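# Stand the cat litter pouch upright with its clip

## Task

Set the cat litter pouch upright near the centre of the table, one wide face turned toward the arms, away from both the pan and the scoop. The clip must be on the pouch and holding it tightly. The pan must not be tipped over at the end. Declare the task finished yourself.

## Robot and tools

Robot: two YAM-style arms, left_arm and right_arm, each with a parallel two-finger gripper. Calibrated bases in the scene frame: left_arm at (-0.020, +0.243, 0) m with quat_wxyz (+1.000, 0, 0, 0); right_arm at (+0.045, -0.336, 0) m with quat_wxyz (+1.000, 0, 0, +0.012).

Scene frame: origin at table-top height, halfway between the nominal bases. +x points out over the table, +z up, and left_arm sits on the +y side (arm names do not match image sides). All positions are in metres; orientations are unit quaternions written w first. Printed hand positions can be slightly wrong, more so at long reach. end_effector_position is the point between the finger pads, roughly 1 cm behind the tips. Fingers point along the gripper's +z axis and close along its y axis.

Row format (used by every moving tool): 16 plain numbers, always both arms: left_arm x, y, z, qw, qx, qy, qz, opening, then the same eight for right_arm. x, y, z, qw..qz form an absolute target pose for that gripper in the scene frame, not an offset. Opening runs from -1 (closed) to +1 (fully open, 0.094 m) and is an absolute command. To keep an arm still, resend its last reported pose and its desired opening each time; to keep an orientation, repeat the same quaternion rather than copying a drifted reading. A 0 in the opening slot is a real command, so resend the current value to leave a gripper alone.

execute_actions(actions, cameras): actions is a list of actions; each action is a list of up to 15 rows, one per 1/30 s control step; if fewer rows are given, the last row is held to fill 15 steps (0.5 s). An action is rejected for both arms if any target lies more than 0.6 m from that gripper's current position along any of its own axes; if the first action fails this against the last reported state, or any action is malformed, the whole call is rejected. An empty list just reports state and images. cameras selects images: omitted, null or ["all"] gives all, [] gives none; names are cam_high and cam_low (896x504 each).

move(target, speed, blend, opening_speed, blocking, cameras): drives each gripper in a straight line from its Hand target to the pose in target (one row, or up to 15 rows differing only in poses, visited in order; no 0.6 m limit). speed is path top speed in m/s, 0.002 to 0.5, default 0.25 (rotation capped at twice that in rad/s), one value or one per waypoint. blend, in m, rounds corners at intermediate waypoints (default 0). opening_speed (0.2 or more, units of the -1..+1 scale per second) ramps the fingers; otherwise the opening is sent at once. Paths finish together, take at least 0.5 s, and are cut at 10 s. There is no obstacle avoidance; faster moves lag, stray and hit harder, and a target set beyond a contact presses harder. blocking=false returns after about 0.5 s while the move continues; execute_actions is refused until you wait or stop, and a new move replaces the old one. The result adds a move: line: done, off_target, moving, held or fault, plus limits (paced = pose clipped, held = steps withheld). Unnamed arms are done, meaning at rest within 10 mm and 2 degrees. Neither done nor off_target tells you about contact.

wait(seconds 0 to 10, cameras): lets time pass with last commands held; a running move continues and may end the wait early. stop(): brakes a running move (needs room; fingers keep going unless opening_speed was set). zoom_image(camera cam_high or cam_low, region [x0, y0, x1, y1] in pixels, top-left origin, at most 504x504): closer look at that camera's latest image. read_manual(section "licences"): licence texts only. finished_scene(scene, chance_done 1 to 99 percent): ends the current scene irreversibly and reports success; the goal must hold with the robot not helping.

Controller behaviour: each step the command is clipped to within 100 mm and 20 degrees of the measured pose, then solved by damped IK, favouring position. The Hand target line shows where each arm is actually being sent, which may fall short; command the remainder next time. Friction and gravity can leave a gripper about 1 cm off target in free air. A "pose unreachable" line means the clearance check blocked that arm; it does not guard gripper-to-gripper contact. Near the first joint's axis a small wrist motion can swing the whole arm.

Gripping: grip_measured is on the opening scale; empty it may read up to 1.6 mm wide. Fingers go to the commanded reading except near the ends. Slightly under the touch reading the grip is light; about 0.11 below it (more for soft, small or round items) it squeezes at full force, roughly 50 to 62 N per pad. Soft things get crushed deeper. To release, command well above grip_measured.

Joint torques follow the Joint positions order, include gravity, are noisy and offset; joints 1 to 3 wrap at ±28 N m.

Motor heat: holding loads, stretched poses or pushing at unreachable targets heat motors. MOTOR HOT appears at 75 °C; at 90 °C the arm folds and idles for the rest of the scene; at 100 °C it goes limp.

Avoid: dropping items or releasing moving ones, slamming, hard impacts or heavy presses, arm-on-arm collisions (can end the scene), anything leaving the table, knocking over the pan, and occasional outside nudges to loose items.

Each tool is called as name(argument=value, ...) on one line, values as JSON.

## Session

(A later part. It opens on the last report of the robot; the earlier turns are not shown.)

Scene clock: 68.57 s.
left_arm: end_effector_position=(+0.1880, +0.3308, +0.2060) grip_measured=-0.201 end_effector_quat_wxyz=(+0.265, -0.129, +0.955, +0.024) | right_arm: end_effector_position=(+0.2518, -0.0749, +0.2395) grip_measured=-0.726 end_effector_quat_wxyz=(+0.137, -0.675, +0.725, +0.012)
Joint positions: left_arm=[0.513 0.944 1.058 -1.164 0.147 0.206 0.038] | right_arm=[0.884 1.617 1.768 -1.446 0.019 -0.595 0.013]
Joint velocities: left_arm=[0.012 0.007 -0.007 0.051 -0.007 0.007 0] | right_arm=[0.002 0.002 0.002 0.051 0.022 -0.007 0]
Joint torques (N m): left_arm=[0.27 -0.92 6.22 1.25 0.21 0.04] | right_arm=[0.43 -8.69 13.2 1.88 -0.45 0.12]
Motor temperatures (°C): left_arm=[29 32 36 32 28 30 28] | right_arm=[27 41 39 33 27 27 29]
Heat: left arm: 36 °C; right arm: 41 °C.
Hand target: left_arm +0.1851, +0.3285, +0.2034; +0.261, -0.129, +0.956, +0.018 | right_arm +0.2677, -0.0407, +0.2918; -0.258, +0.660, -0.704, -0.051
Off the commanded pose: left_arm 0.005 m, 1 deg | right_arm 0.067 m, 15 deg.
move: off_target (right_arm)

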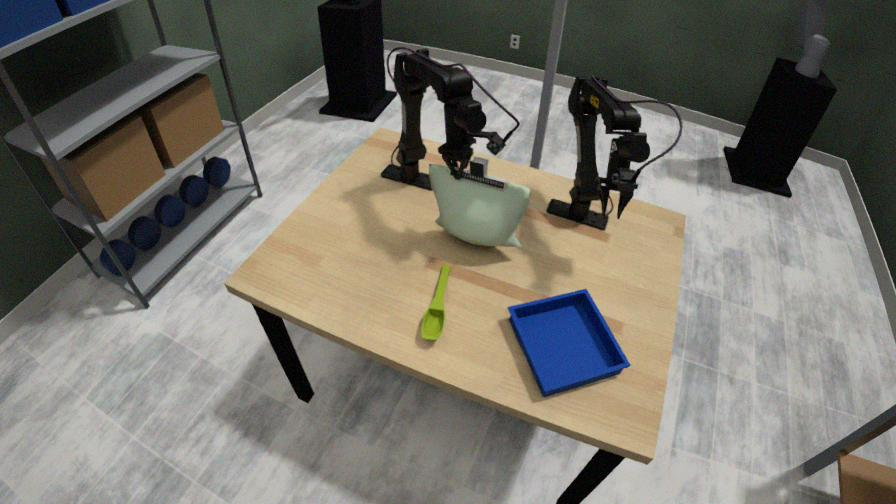

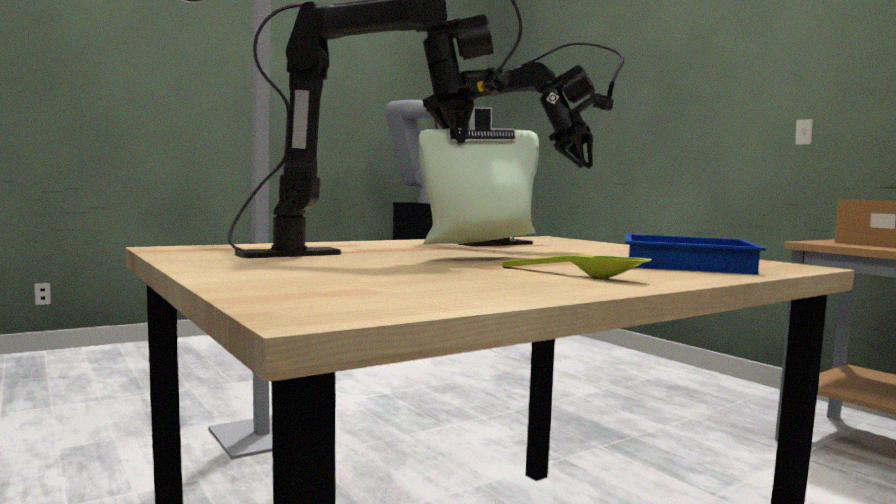

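move(target=[0.1851,0.3285,0.2033, 0.261,-0.129,0.956,0.018, -0.2, 0.272,-0.023,0.267, 0.21965,-0.69031,0.68922,0.01359, -0.9], speed=0.06)

Scene clock: 70.90 s.
left_arm: end_effector_position=(+0.1880, +0.3308, +0.2060) grip_measured=-0.201 end_effector_quat_wxyz=(+0.265, -0.129, +0.955, +0.024) | right_arm: end_effector_position=(+0.2542, -0.0583, +0.2239) grip_measured=-0.726 end_effector_quat_wxyz=(-0.112, +0.705, -0.700, +0.012)
Joint positions: left_arm=[0.513 0.944 1.058 -1.164 0.147 0.206 0.038] | right_arm=[0.928 1.712 1.82 -1.462 0.059 -0.633 0.013]
Joint velocities: left_arm=[0.007 -0.017 -0.012 0.051 -0.066 0.007 0] | right_arm=[-0.017 -0.002 0.012 0.066 -0.051 -0.022 0]
Joint torques (N m): left_arm=[0.69 -0.66 6.2 1.26 0.2 0.04] | right_arm=[0.46 -9.84 13.14 1.54 -0.16 -0.04]
Motor temperatures (°C): left_arm=[29 32 36 32 28 30 28] | right_arm=[27 41 39 33 27 27 29]
Heat: left arm: 36 °C; right arm: 41 °C.
Hand target: left_arm +0.1851, +0.3285, +0.2034; +0.261, -0.129, +0.956, +0.018 | right_arm +0.2682, -0.0295, +0.2705; -0.219, +0.692, -0.688, -0.014
Off the commanded pose: left_arm 0.005 m, 1 deg | right_arm 0.058 m, 13 deg.
move: off_target (right_arm)

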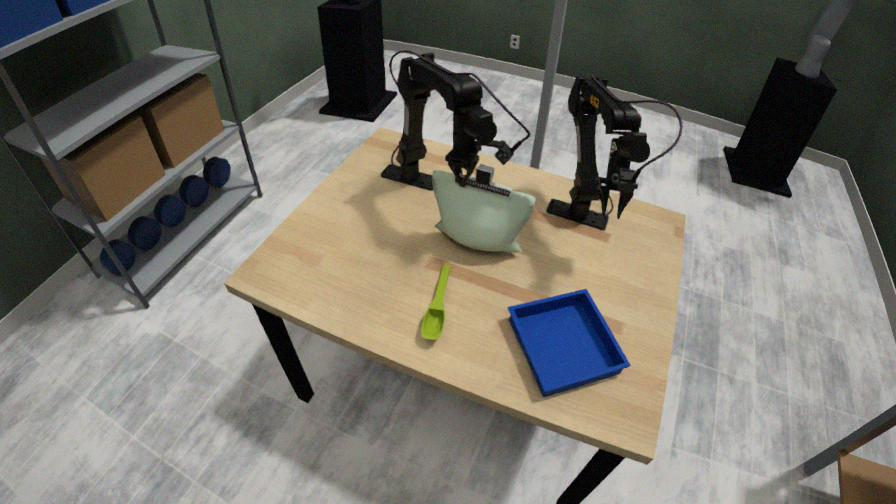

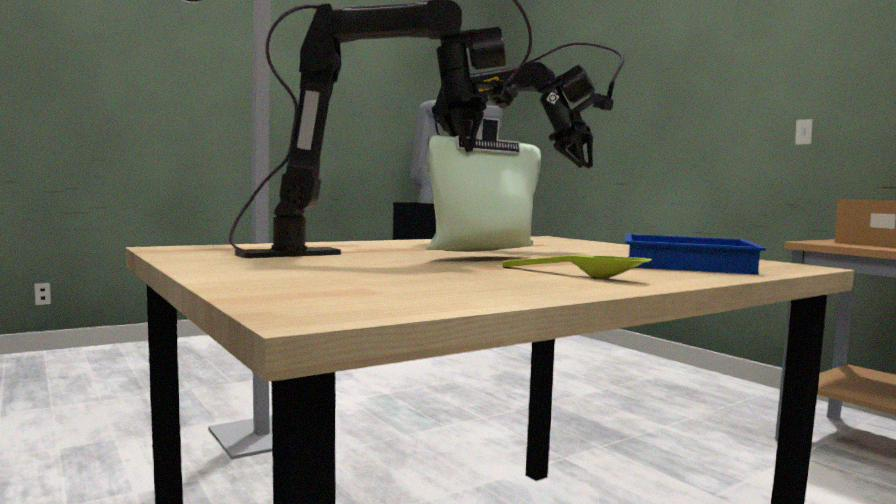

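zoom_image(camera="cam_low", region=[380, 90, 580, 290])

zoom_image(camera="cam_high", region=[380, 120, 580, 320])

Scaled by 2.520.

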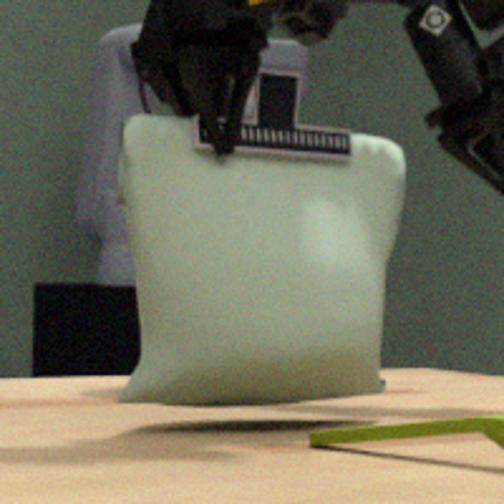

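Scaled by 2.520.

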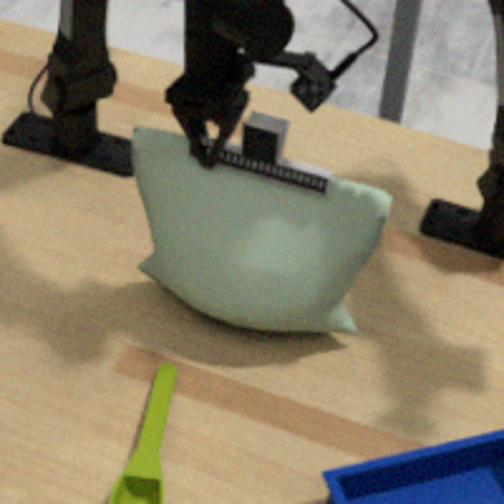

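move(target=[0.1851,0.3285,0.2033, 0.261,-0.129,0.956,0.018, -0.2, 0.270,-0.029,0.248, 0.2021,-0.68677,0.69815,0.00888, -0.9], speed=0.03)

Scene clock: 73.20 s.
left_arm: end_effector_position=(+0.1880, +0.3308, +0.2060) grip_measured=-0.201 end_effector_quat_wxyz=(+0.265, -0.129, +0.955, +0.024) | right_arm: end_effector_position=(+0.2551, -0.0581, +0.2241) grip_measured=-0.726 end_effector_quat_wxyz=(-0.114, +0.704, -0.701, +0.013)
Joint positions: left_arm=[0.513 0.944 1.058 -1.164 0.147 0.206 0.038] | right_arm=[0.928 1.712 1.82 -1.459 0.063 -0.631 0.013]
Joint velocities: left_arm=[-0.012 0.002 0.007 -0.022 0.037 0.051 0] | right_arm=[0.012 0.002 0.002 0.022 0.022 -0.037 -0.001]
Joint torques (N m): left_arm=[0.43 -0.81 6.15 1.29 0.17 0.06] | right_arm=[0.55 -9.81 7.6 1.7 -0.1 0.21]
Motor temperatures (°C): left_arm=[29 32 36 33 28 30 28] | right_arm=[27 41 39 34 27 27 29]
Heat: left arm: 36 °C; right arm: 41 °C.
Hand target: left_arm +0.1851, +0.3285, +0.2034; +0.261, -0.129, +0.956, +0.018 | right_arm +0.2680, -0.0326, +0.2516; -0.200, +0.689, -0.697, -0.010
Off the commanded pose: left_arm 0.005 m, 1 deg | right_arm 0.040 m, 11 deg.
move: off_target (right_arm)

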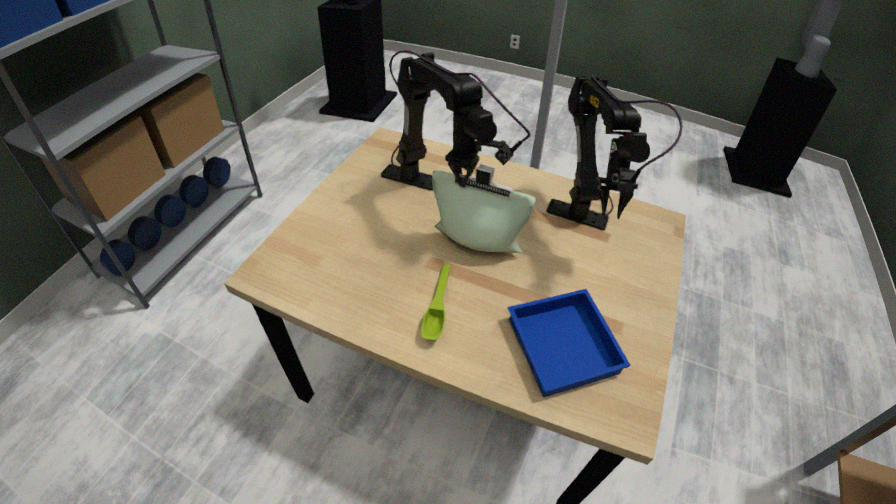

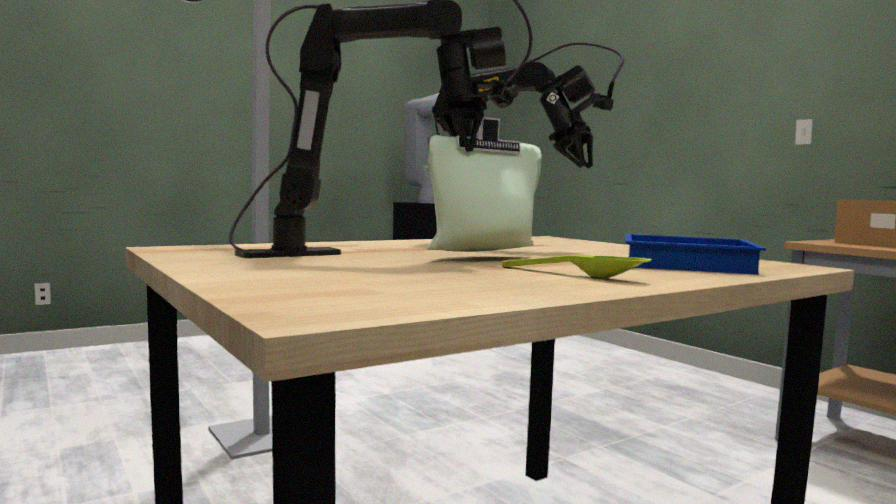

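move(target=[0.1851,0.3285,0.2033, 0.261,-0.129,0.956,0.018, -0.2, 0.266,-0.036,0.226, 0.2021,-0.68677,0.69815,0.00888, -0.9], speed=0.03)

Scene clock: 74.63 s.
left_arm: end_effector_position=(+0.1880, +0.3308, +0.2060) grip_measured=-0.201 end_effector_quat_wxyz=(+0.265, -0.129, +0.955, +0.024) | right_arm: end_effector_position=(+0.2568, -0.0620, +0.2003) grip_measured=-0.726 end_effector_quat_wxyz=(-0.114, +0.701, -0.703, +0.023)
Joint positions: left_arm=[0.513 0.944 1.058 -1.164 0.147 0.206 0.038] | right_arm=[0.928 1.675 1.68 -1.356 0.083 -0.625 0.013]
Joint velocities: left_arm=[0.017 0.007 -0.012 0.051 -0.037 0.007 0] | right_arm=[0.002 -0.007 0.002 0.007 0.007 0.007 0]
Joint torques (N m): left_arm=[0.44 -0.8 6.15 1.2 0.12 0.04] | right_arm=[0.27 -11.29 6.46 1.61 -0.35 0.11]
Motor temperatures (°C): left_arm=[29 32 36 33 28 30 28] | right_arm=[27 41 39 34 27 27 29]
Heat: left arm: 36 °C; right arm: 41 °C.
Hand target: left_arm +0.1851, +0.3285, +0.2034; +0.261, -0.129, +0.956, +0.018 | right_arm +0.2646, -0.0389, +0.2298; -0.199, +0.689, -0.697, -0.009
Off the commanded pose: left_arm 0.005 m, 1 deg | right_arm 0.038 m, 11 deg.
move: off_target (right_arm)

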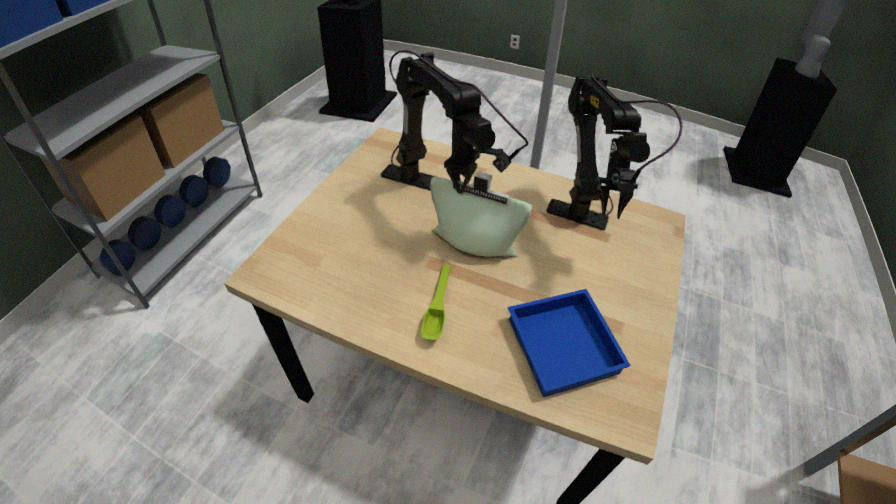

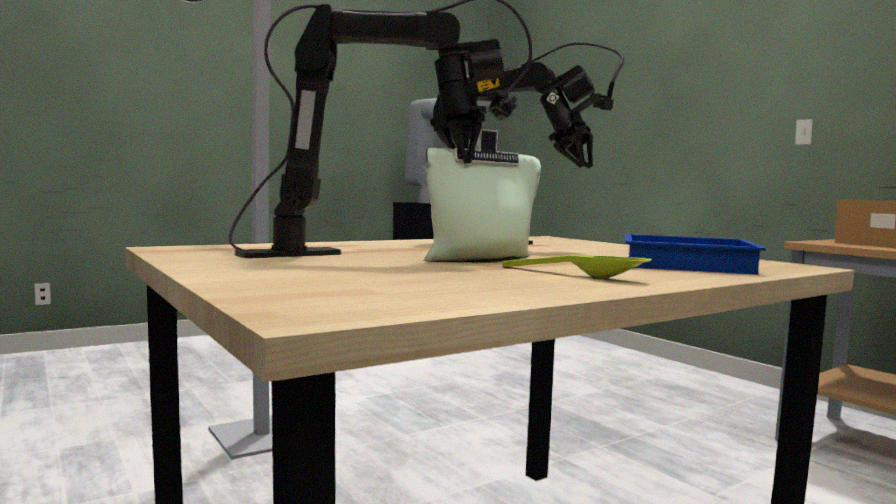

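move(target=[0.1851,0.3285,0.2033, 0.261,-0.129,0.956,0.018, -0.2, 0.262,-0.046,0.208, 0.15386,-0.69937,0.69799,-0.00373, -0.9], speed=0.03)

Scene clock: 76.70 s.
left_arm: end_effector_position=(+0.1880, +0.3308, +0.2060) grip_measured=-0.201 end_effector_quat_wxyz=(+0.265, -0.129, +0.955, +0.024) | right_arm: end_effector_position=(+0.2561, -0.0630, +0.2001) grip_measured=-0.726 end_effector_quat_wxyz=(-0.112, +0.703, -0.702, +0.024)
Joint positions: left_arm=[0.513 0.944 1.058 -1.164 0.147 0.206 0.038] | right_arm=[0.928 1.675 1.68 -1.361 0.083 -0.63 0.013]
Joint velocities: left_arm=[-0.017 -0.012 -0.017 -0.022 -0.022 -0.051 0] | right_arm=[0.002 -0.002 0.007 -0.022 -0.081 0.037 -0.001]
Joint torques (N m): left_arm=[0.43 -0.88 6.12 1.25 0.19 0.04] | right_arm=[-0.2 -7.88 6 1.2 -0.24 -0.03]
Motor temperatures (°C): left_arm=[29 32 36 33 28 30 28] | right_arm=[27 41 38 34 27 27 29]
Heat: left arm: 36 °C; right arm: 41 °C.
Hand target: left_arm +0.1851, +0.3285, +0.2034; +0.261, -0.129, +0.956, +0.018 | right_arm +0.2618, -0.0469, +0.2092; -0.153, +0.700, -0.697, +0.004
Off the commanded pose: left_arm 0.005 m, 1 deg | right_arm 0.020 m, 5 deg.
move: off_target (right_arm)

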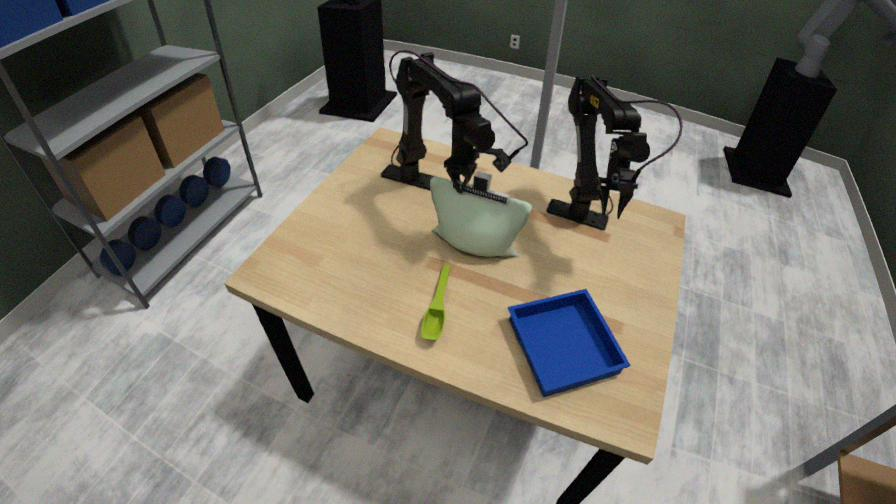

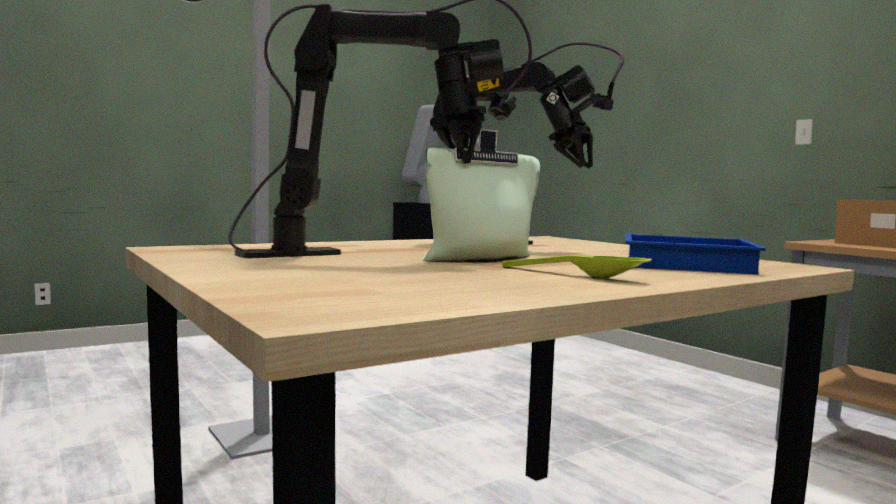

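move(target=[0.1851,0.3285,0.2033, 0.261,-0.129,0.956,0.018, -0.2, 0.258,-0.055,0.192, 0.12109,-0.70283,0.70083,-0.01442, -0.9], speed=0.03)

zoom_image(camera="cam_low", region=[380, 90, 580, 290])

zoom_image(camera="cam_high", region=[380, 120, 580, 320])

Scene clock: 78.30 s.
left_arm: end_effector_position=(+0.1880, +0.3308, +0.2060) grip_measured=-0.201 end_effector_quat_wxyz=(+0.265, -0.129, +0.955, +0.024) | right_arm: end_effector_position=(+0.2555, -0.0644, +0.1942) grip_measured=-0.727 end_effector_quat_wxyz=(-0.107, +0.704, -0.702, +0.025)
Joint positions: left_arm=[0.513 0.944 1.058 -1.164 0.147 0.206 0.038] | right_arm=[0.928 1.675 1.658 -1.351 0.085 -0.63 0.013]
Joint velocities: left_arm=[-0.002 -0.002 -0.012 -0.022 0.022 -0.022 0] | right_arm=[-0.007 -0.012 -0.022 -0.066 -0.037 -0.007 0]
Joint torques (N m): left_arm=[0.39 -0.73 5.97 1.24 0.2 0.06] | right_arm=[-0.08 -6.79 5.23 0.97 -0.23 -0.07]
Motor temperatures (°C): left_arm=[29 31 36 33 28 30 28] | right_arm=[27 41 38 33 27 27 29]
Heat: left arm: 36 °C; right arm: 41 °C.
Hand target: left_arm +0.1851, +0.3285, +0.2034; +0.261, -0.129, +0.956, +0.018 | right_arm +0.2580, -0.0552, +0.1924; -0.121, +0.703, -0.701, +0.014
Off the commanded pose: left_arm 0.005 m, 1 deg | right_arm 0.010 m, 2 deg.
move: done

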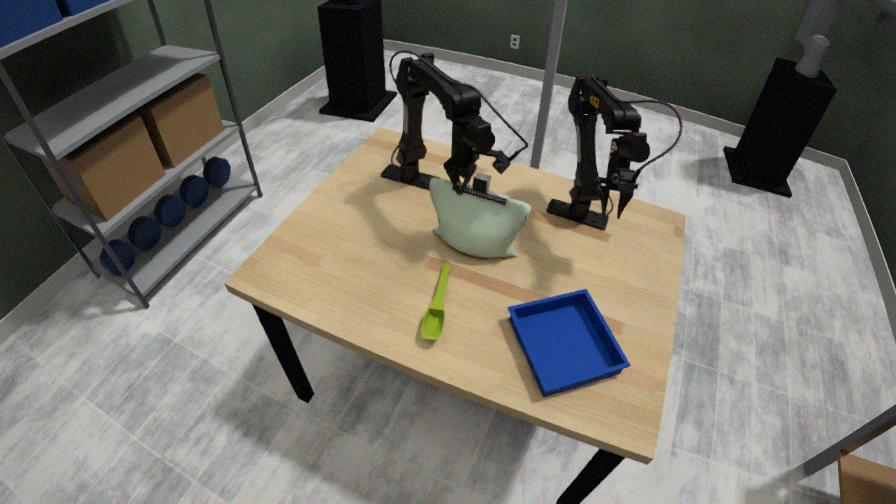

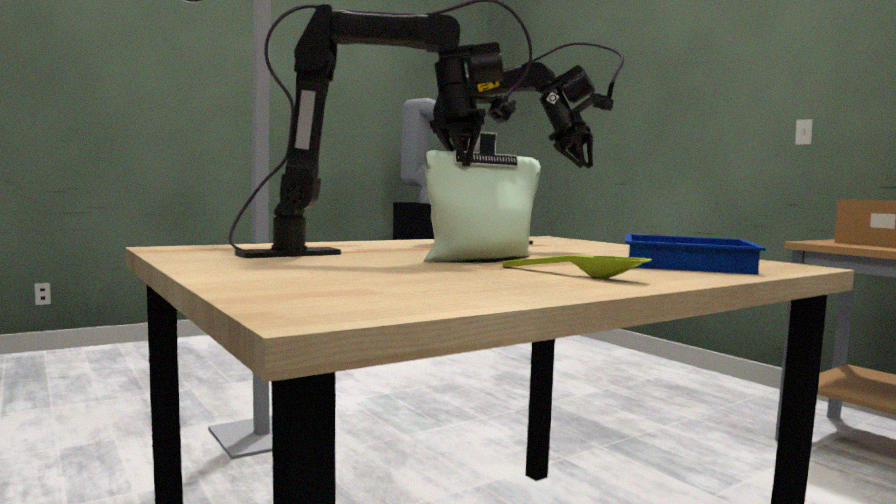

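Scaled by 2.520.

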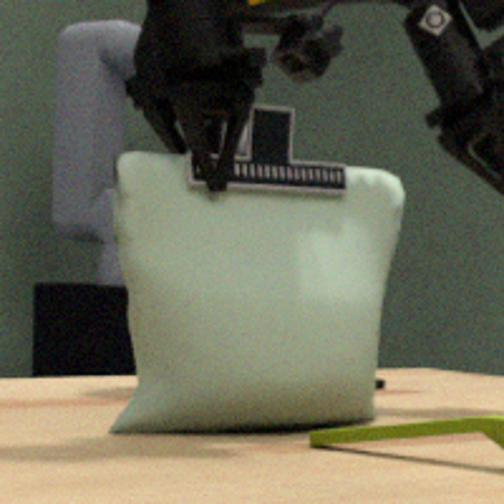

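Scaled by 2.520.

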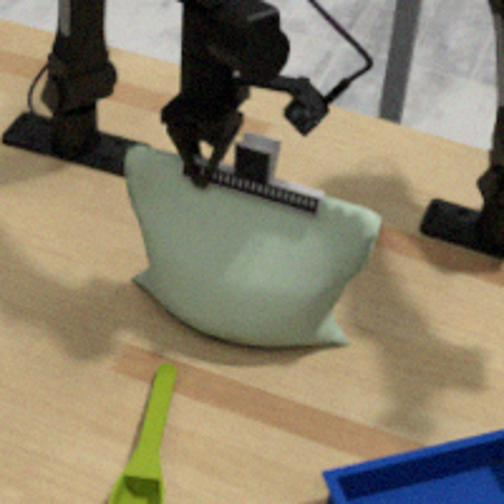

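move(target=[0.1851,0.3285,0.2033, 0.261,-0.129,0.956,0.018, -0.2, 0.252,-0.061,0.180, 0.12109,-0.70283,0.70083,-0.01442, -0.9], speed=0.03)

Scene clock: 79.60 s.
left_arm: end_effector_position=(+0.1880, +0.3308, +0.2060) grip_measured=-0.201 end_effector_quat_wxyz=(+0.265, -0.129, +0.955, +0.024) | right_arm: end_effector_position=(+0.2569, -0.0628, +0.1794) grip_measured=-0.727 end_effector_quat_wxyz=(-0.115, +0.701, -0.704, +0.024)
Joint positions: left_arm=[0.513 0.944 1.058 -1.164 0.147 0.206 0.038] | right_arm=[0.928 1.657 1.574 -1.27 0.086 -0.624 0.013]
Joint velocities: left_arm=[0.002 0.002 -0.012 -0.022 0.007 -0.051 -0.001] | right_arm=[-0.007 0.002 -0.002 0.007 -0.037 0.066 -0.001]
Joint torques (N m): left_arm=[0.5 -0.75 6.31 1.22 0.19 0.05] | right_arm=[0.47 -8.4 4.67 0.7 -0.19 -0.08]
Motor temperatures (°C): left_arm=[29 31 36 33 28 30 28] | right_arm=[27 41 38 33 27 27 29]
Heat: left arm: 36 °C; right arm: 41 °C.
Hand target: left_arm +0.1851, +0.3285, +0.2034; +0.261, -0.129, +0.956, +0.018 | right_arm +0.2520, -0.0609, +0.1802; -0.121, +0.703, -0.701, +0.014
Off the commanded pose: left_arm 0.005 m, 1 deg | right_arm 0.005 m, 1 deg.
move: done

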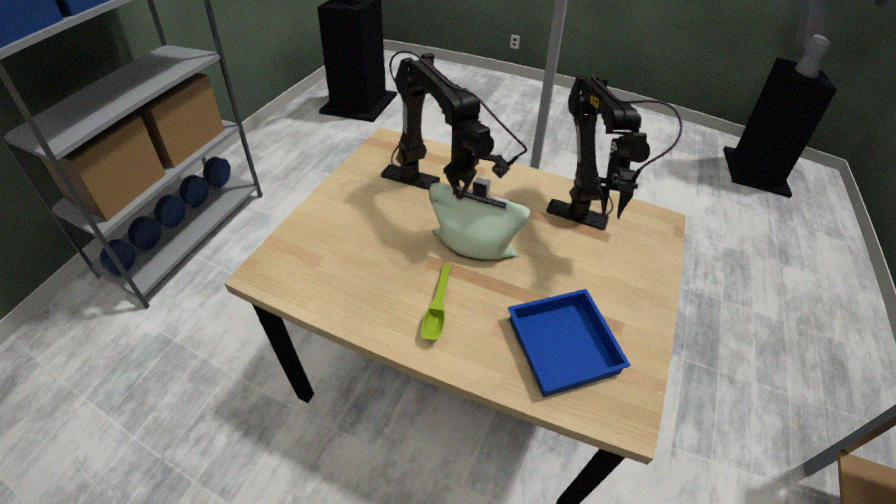

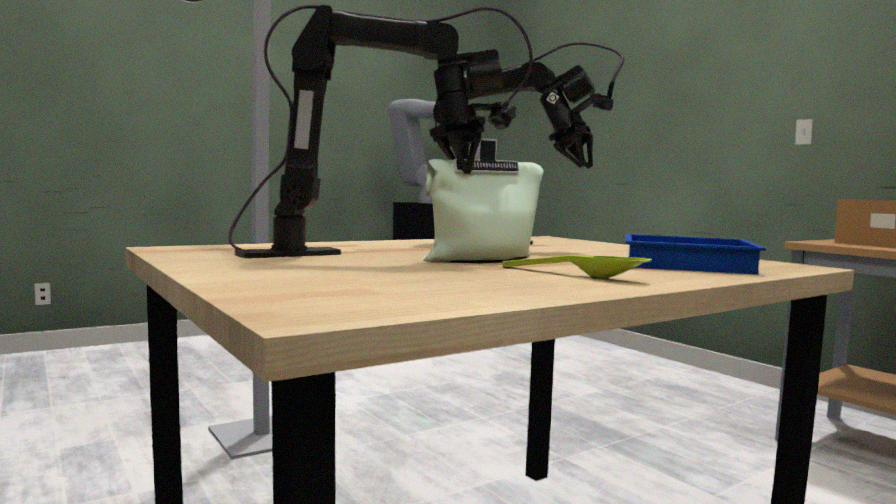

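zoom_image(camera="cam_low", region=[380, 90, 580, 290])

zoom_image(camera="cam_high", region=[380, 120, 580, 320])

Scaled by 2.520.

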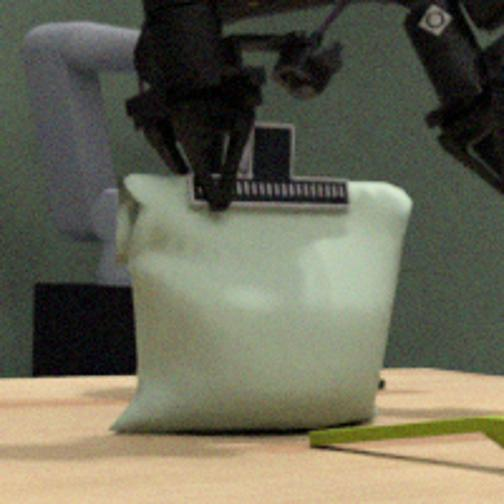

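Scaled by 2.520.

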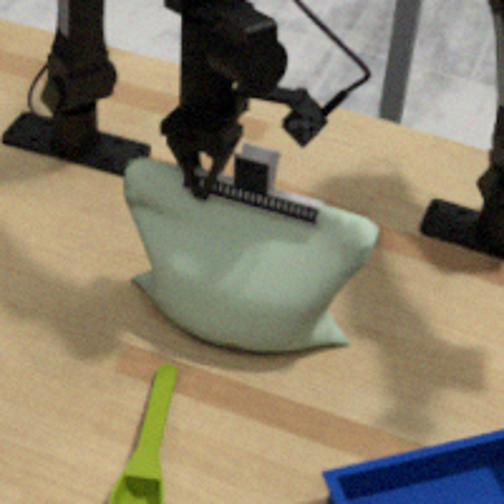

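move(target=[0.1851,0.3285,0.2033, 0.261,-0.129,0.956,0.018, -0.2, 0.248,-0.060,0.196, 0.12109,-0.70283,0.70083,-0.01442, -0.9], speed=0.03)

zoom_image(camera="cam_low", region=[380, 90, 580, 290])

zoom_image(camera="cam_high", region=[380, 120, 580, 320])

Scene clock: 85.57 s.
left_arm: end_effector_position=(+0.1880, +0.3308, +0.2060) grip_measured=-0.201 end_effector_quat_wxyz=(+0.265, -0.129, +0.955, +0.024) | right_arm: end_effector_position=(+0.2541, -0.0640, +0.1836) grip_measured=-0.727 end_effector_quat_wxyz=(-0.111, +0.699, -0.706, +0.024)
Joint positions: left_arm=[0.513 0.944 1.058 -1.164 0.147 0.206 0.038] | right_arm=[0.933 1.657 1.593 -1.296 0.086 -0.613 0.013]
Joint velocities: left_arm=[0.007 -0.017 -0.002 -0.037 -0.022 0.037 0] | right_arm=[0.007 -0.007 -0.017 0.007 0.051 -0.007 0]
Joint torques (N m): left_arm=[0.55 -1.17 6.22 1.26 0.19 0.06] | right_arm=[1.14 -7.84 8.49 0.33 -0.16 -0.02]
Motor temperatures (°C): left_arm=[29 31 36 33 28 30 28] | right_arm=[27 41 37 32 26 27 29]
Heat: left arm: 36 °C; right arm: 41 °C.
Hand target: left_arm +0.1851, +0.3285, +0.2034; +0.261, -0.129, +0.956, +0.018 | right_arm +0.2479, -0.0602, +0.1959; -0.121, +0.703, -0.701, +0.014
Off the commanded pose: left_arm 0.005 m, 1 deg | right_arm 0.014 m, 2 deg.
move: off_target (right_arm)

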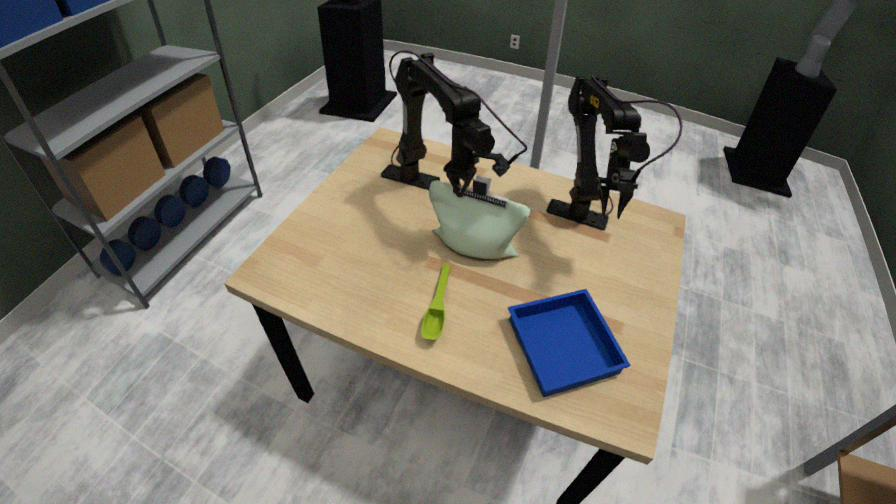

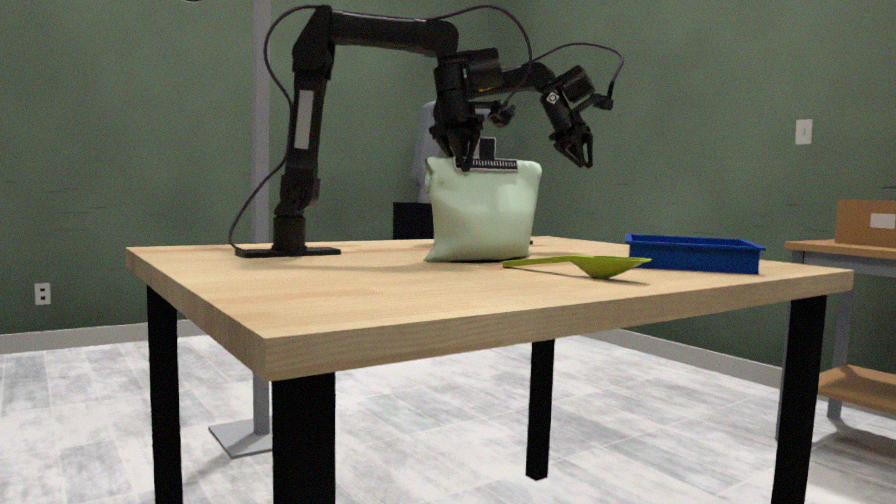

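Scaled by 2.520.

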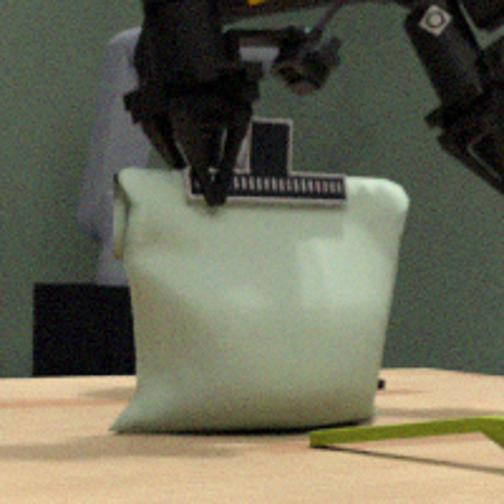

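Scaled by 2.520.

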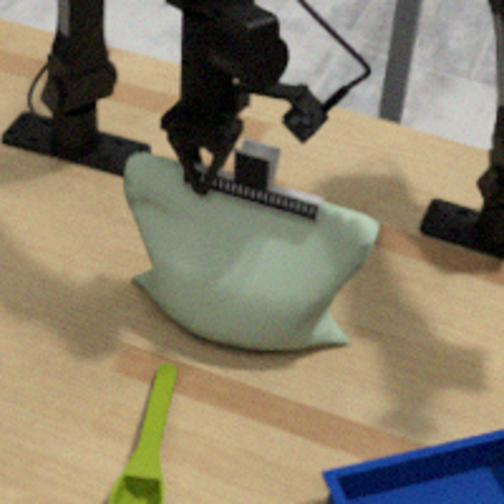

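move(target=[0.1851,0.3285,0.2033, 0.261,-0.129,0.956,0.018, -0.2, 0.252,-0.062,0.188, 0.12109,-0.70283,0.70083,-0.01442, -0.9], speed=0.03)

move(target=[0.1851,0.3285,0.2033, 0.261,-0.129,0.956,0.018, -0.2, 0.252,-0.062,0.188, 0.12109,-0.70283,0.70083,-0.01442, -0.6], speed=0.03, opening_speed=0.25)

zoom_image(camera="cam_low", region=[380, 90, 580, 290])

zoom_image(camera="cam_high", region=[380, 120, 580, 320])

Scene clock: 86.67 s.
left_arm: end_effector_position=(+0.1880, +0.3307, +0.2060) grip_measured=-0.201 end_effector_quat_wxyz=(+0.265, -0.129, +0.955, +0.024) | right_arm: end_effector_position=(+0.2543, -0.0638, +0.1837) grip_measured=-0.727 end_effector_quat_wxyz=(-0.112, +0.699, -0.706, +0.024)
Joint positions: left_arm=[0.513 0.944 1.058 -1.164 0.147 0.206 0.038] | right_arm=[0.933 1.657 1.593 -1.295 0.086 -0.614 0.013]
Joint velocities: left_arm=[0.007 -0.022 -0.007 0.051 0.007 -0.066 0] | right_arm=[0.012 -0.007 -0.007 0.037 -0.066 -0.037 -0.001]
Joint torques (N m): left_arm=[0.39 -0.83 5.97 1.23 0.22 0.04] | right_arm=[-0.13 -8.24 5.71 0.64 -0.2 -0.14]
Motor temperatures (°C): left_arm=[29 31 36 33 28 30 28] | right_arm=[27 41 37 32 26 27 30]
Heat: left arm: 36 °C; right arm: 41 °C.
Hand target: left_arm +0.1851, +0.3284, +0.2035; +0.261, -0.129, +0.956, +0.018 | right_arm +0.2520, -0.0620, +0.1882; -0.121, +0.703, -0.701, +0.015
Off the commanded pose: left_arm 0.005 m, 1 deg | right_arm 0.005 m, 2 deg.
move: done

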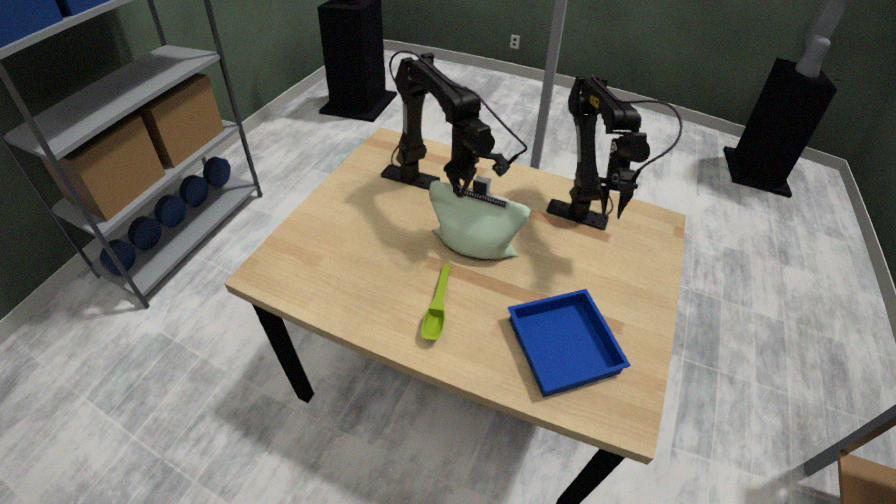

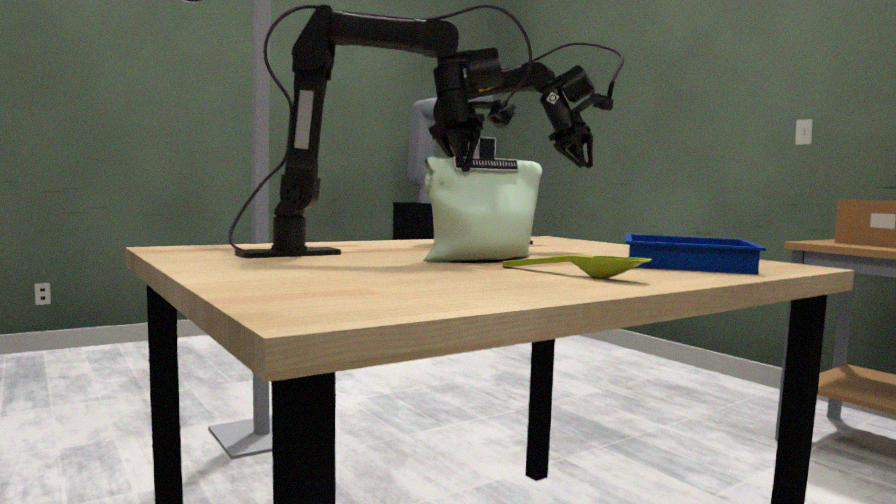

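Scene clock: 88.07 s.
left_arm: end_effector_position=(+0.1880, +0.3307, +0.2060) grip_measured=-0.201 end_effector_quat_wxyz=(+0.265, -0.129, +0.955, +0.024) | right_arm: end_effector_position=(+0.2540, -0.0636, +0.1836) grip_measured=-0.602 end_effector_quat_wxyz=(-0.111, +0.702, -0.703, +0.024)
Joint positions: left_arm=[0.513 0.944 1.058 -1.164 0.147 0.206 0.038] | right_arm=[0.933 1.657 1.593 -1.295 0.084 -0.622 0.019]
Joint velocities: left_arm=[0.012 -0.017 0.002 -0.051 0.125 0.037 0] | right_arm=[-0.007 -0.007 -0.002 -0.007 -0.022 -0.022 0]
Joint torques (N m): left_arm=[0.5 -0.76 6.15 1.25 0.18 0.03] | right_arm=[-0.14 -8.29 5.56 0.64 -0.12 -0.12]
Motor temperatures (°C): left_arm=[29 31 36 33 28 30 28] | right_arm=[27 41 36 32 26 27 29]
Heat: left arm: 36 °C; right arm: 41 °C.
Hand target: left_arm +0.1851, +0.3285, +0.2034; +0.261, -0.129, +0.956, +0.018 | right_arm +0.2520, -0.0620, +0.1882; -0.121, +0.703, -0.701, +0.015
Off the commanded pose: left_arm 0.005 m, 1 deg | right_arm 0.005 m, 2 deg.
move: done

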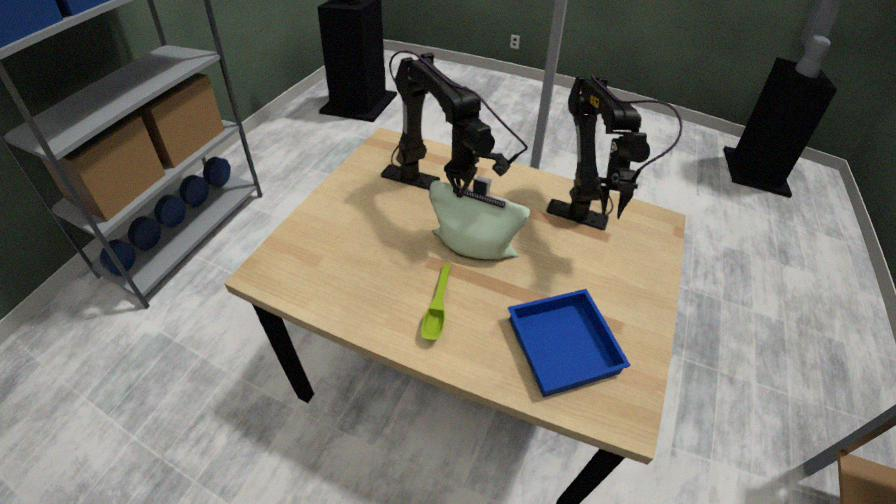

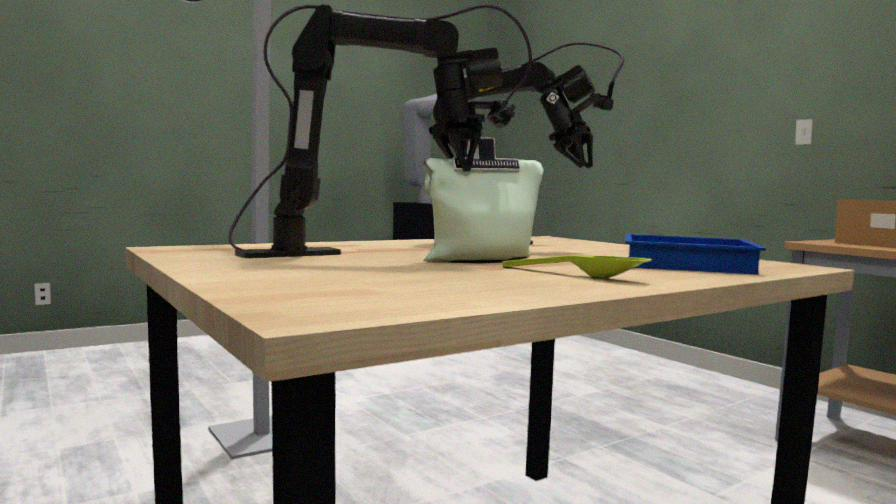

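Scaled by 2.520.

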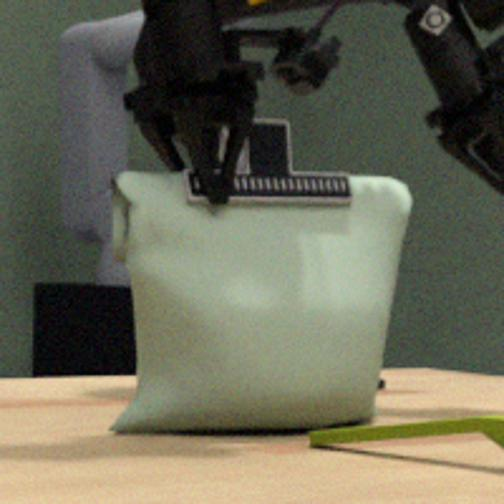

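Scaled by 2.520.

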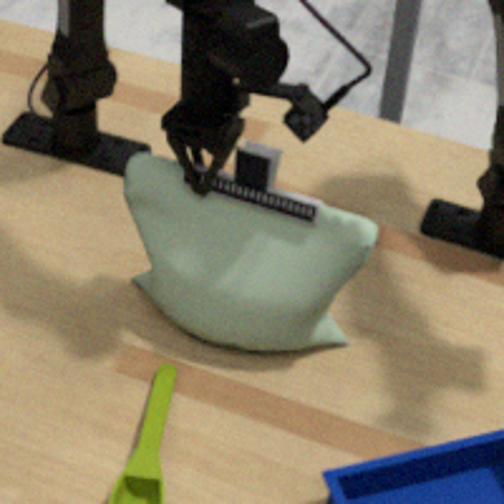

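move(target=[0.1851,0.3285,0.2033, 0.261,-0.129,0.956,0.018, -0.2, 0.252,-0.062,0.188, 0.12109,-0.70283,0.70083,-0.01442, -0.1], speed=0.03, opening_speed=0.35)

zoom_image(camera="cam_low", region=[380, 90, 580, 290])

zoom_image(camera="cam_high", region=[380, 120, 580, 320])

Scene clock: 89.97 s.
left_arm: end_effector_position=(+0.1880, +0.3307, +0.2060) grip_measured=-0.201 end_effector_quat_wxyz=(+0.265, -0.129, +0.955, +0.024) | right_arm: end_effector_position=(+0.2536, -0.0633, +0.1836) grip_measured=-0.102 end_effector_quat_wxyz=(-0.111, +0.702, -0.703, +0.022)
Joint positions: left_arm=[0.513 0.944 1.058 -1.164 0.147 0.206 0.038] | right_arm=[0.933 1.657 1.593 -1.295 0.082 -0.622 0.042]
Joint velocities: left_arm=[-0.002 -0.007 0.022 -0.095 -0.022 -0.095 -0.001] | right_arm=[-0.002 -0.012 -0.002 0.066 -0.007 -0.11 0.001]
Joint torques (N m): left_arm=[0.47 -0.81 6.15 1.25 0.16 0.04] | right_arm=[-0.25 -8.2 5.67 0.59 -0.1 -0.08]
Motor temperatures (°C): left_arm=[29 31 36 33 28 30 28] | right_arm=[27 41 36 32 26 27 29]
Heat: left arm: 36 °C; right arm: 41 °C.
Hand target: left_arm +0.1851, +0.3285, +0.2034; +0.261, -0.129, +0.956, +0.018 | right_arm +0.2520, -0.0620, +0.1882; -0.121, +0.703, -0.701, +0.015
Off the commanded pose: left_arm 0.005 m, 1 deg | right_arm 0.005 m, 1 deg.
move: done

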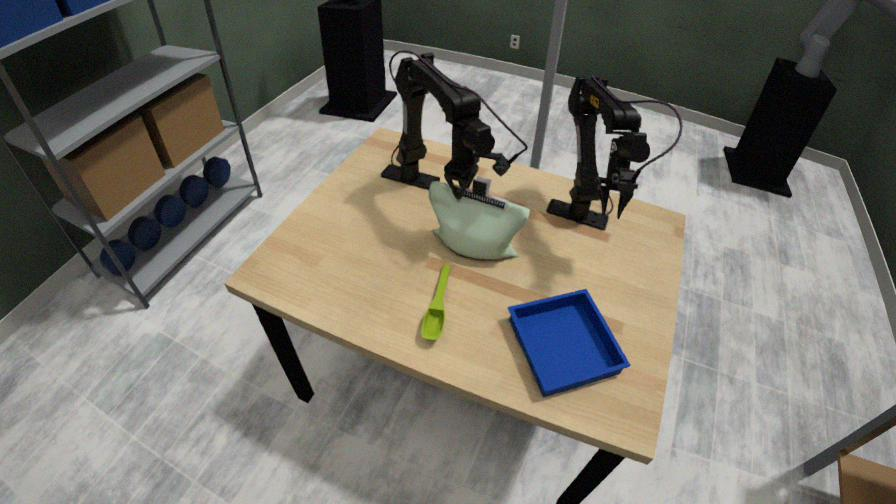

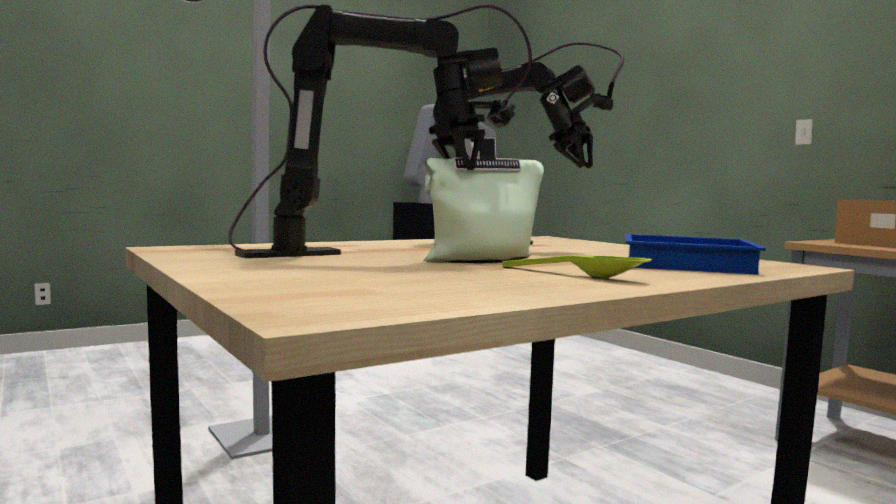

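Scaled by 2.520.

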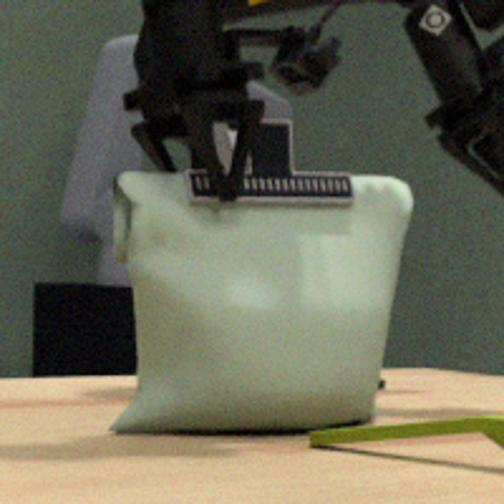

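Scaled by 2.520.

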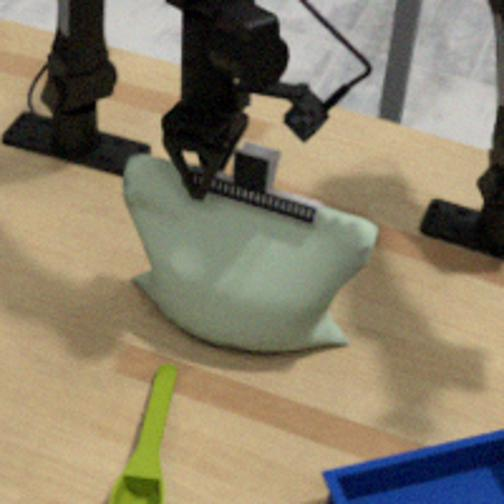

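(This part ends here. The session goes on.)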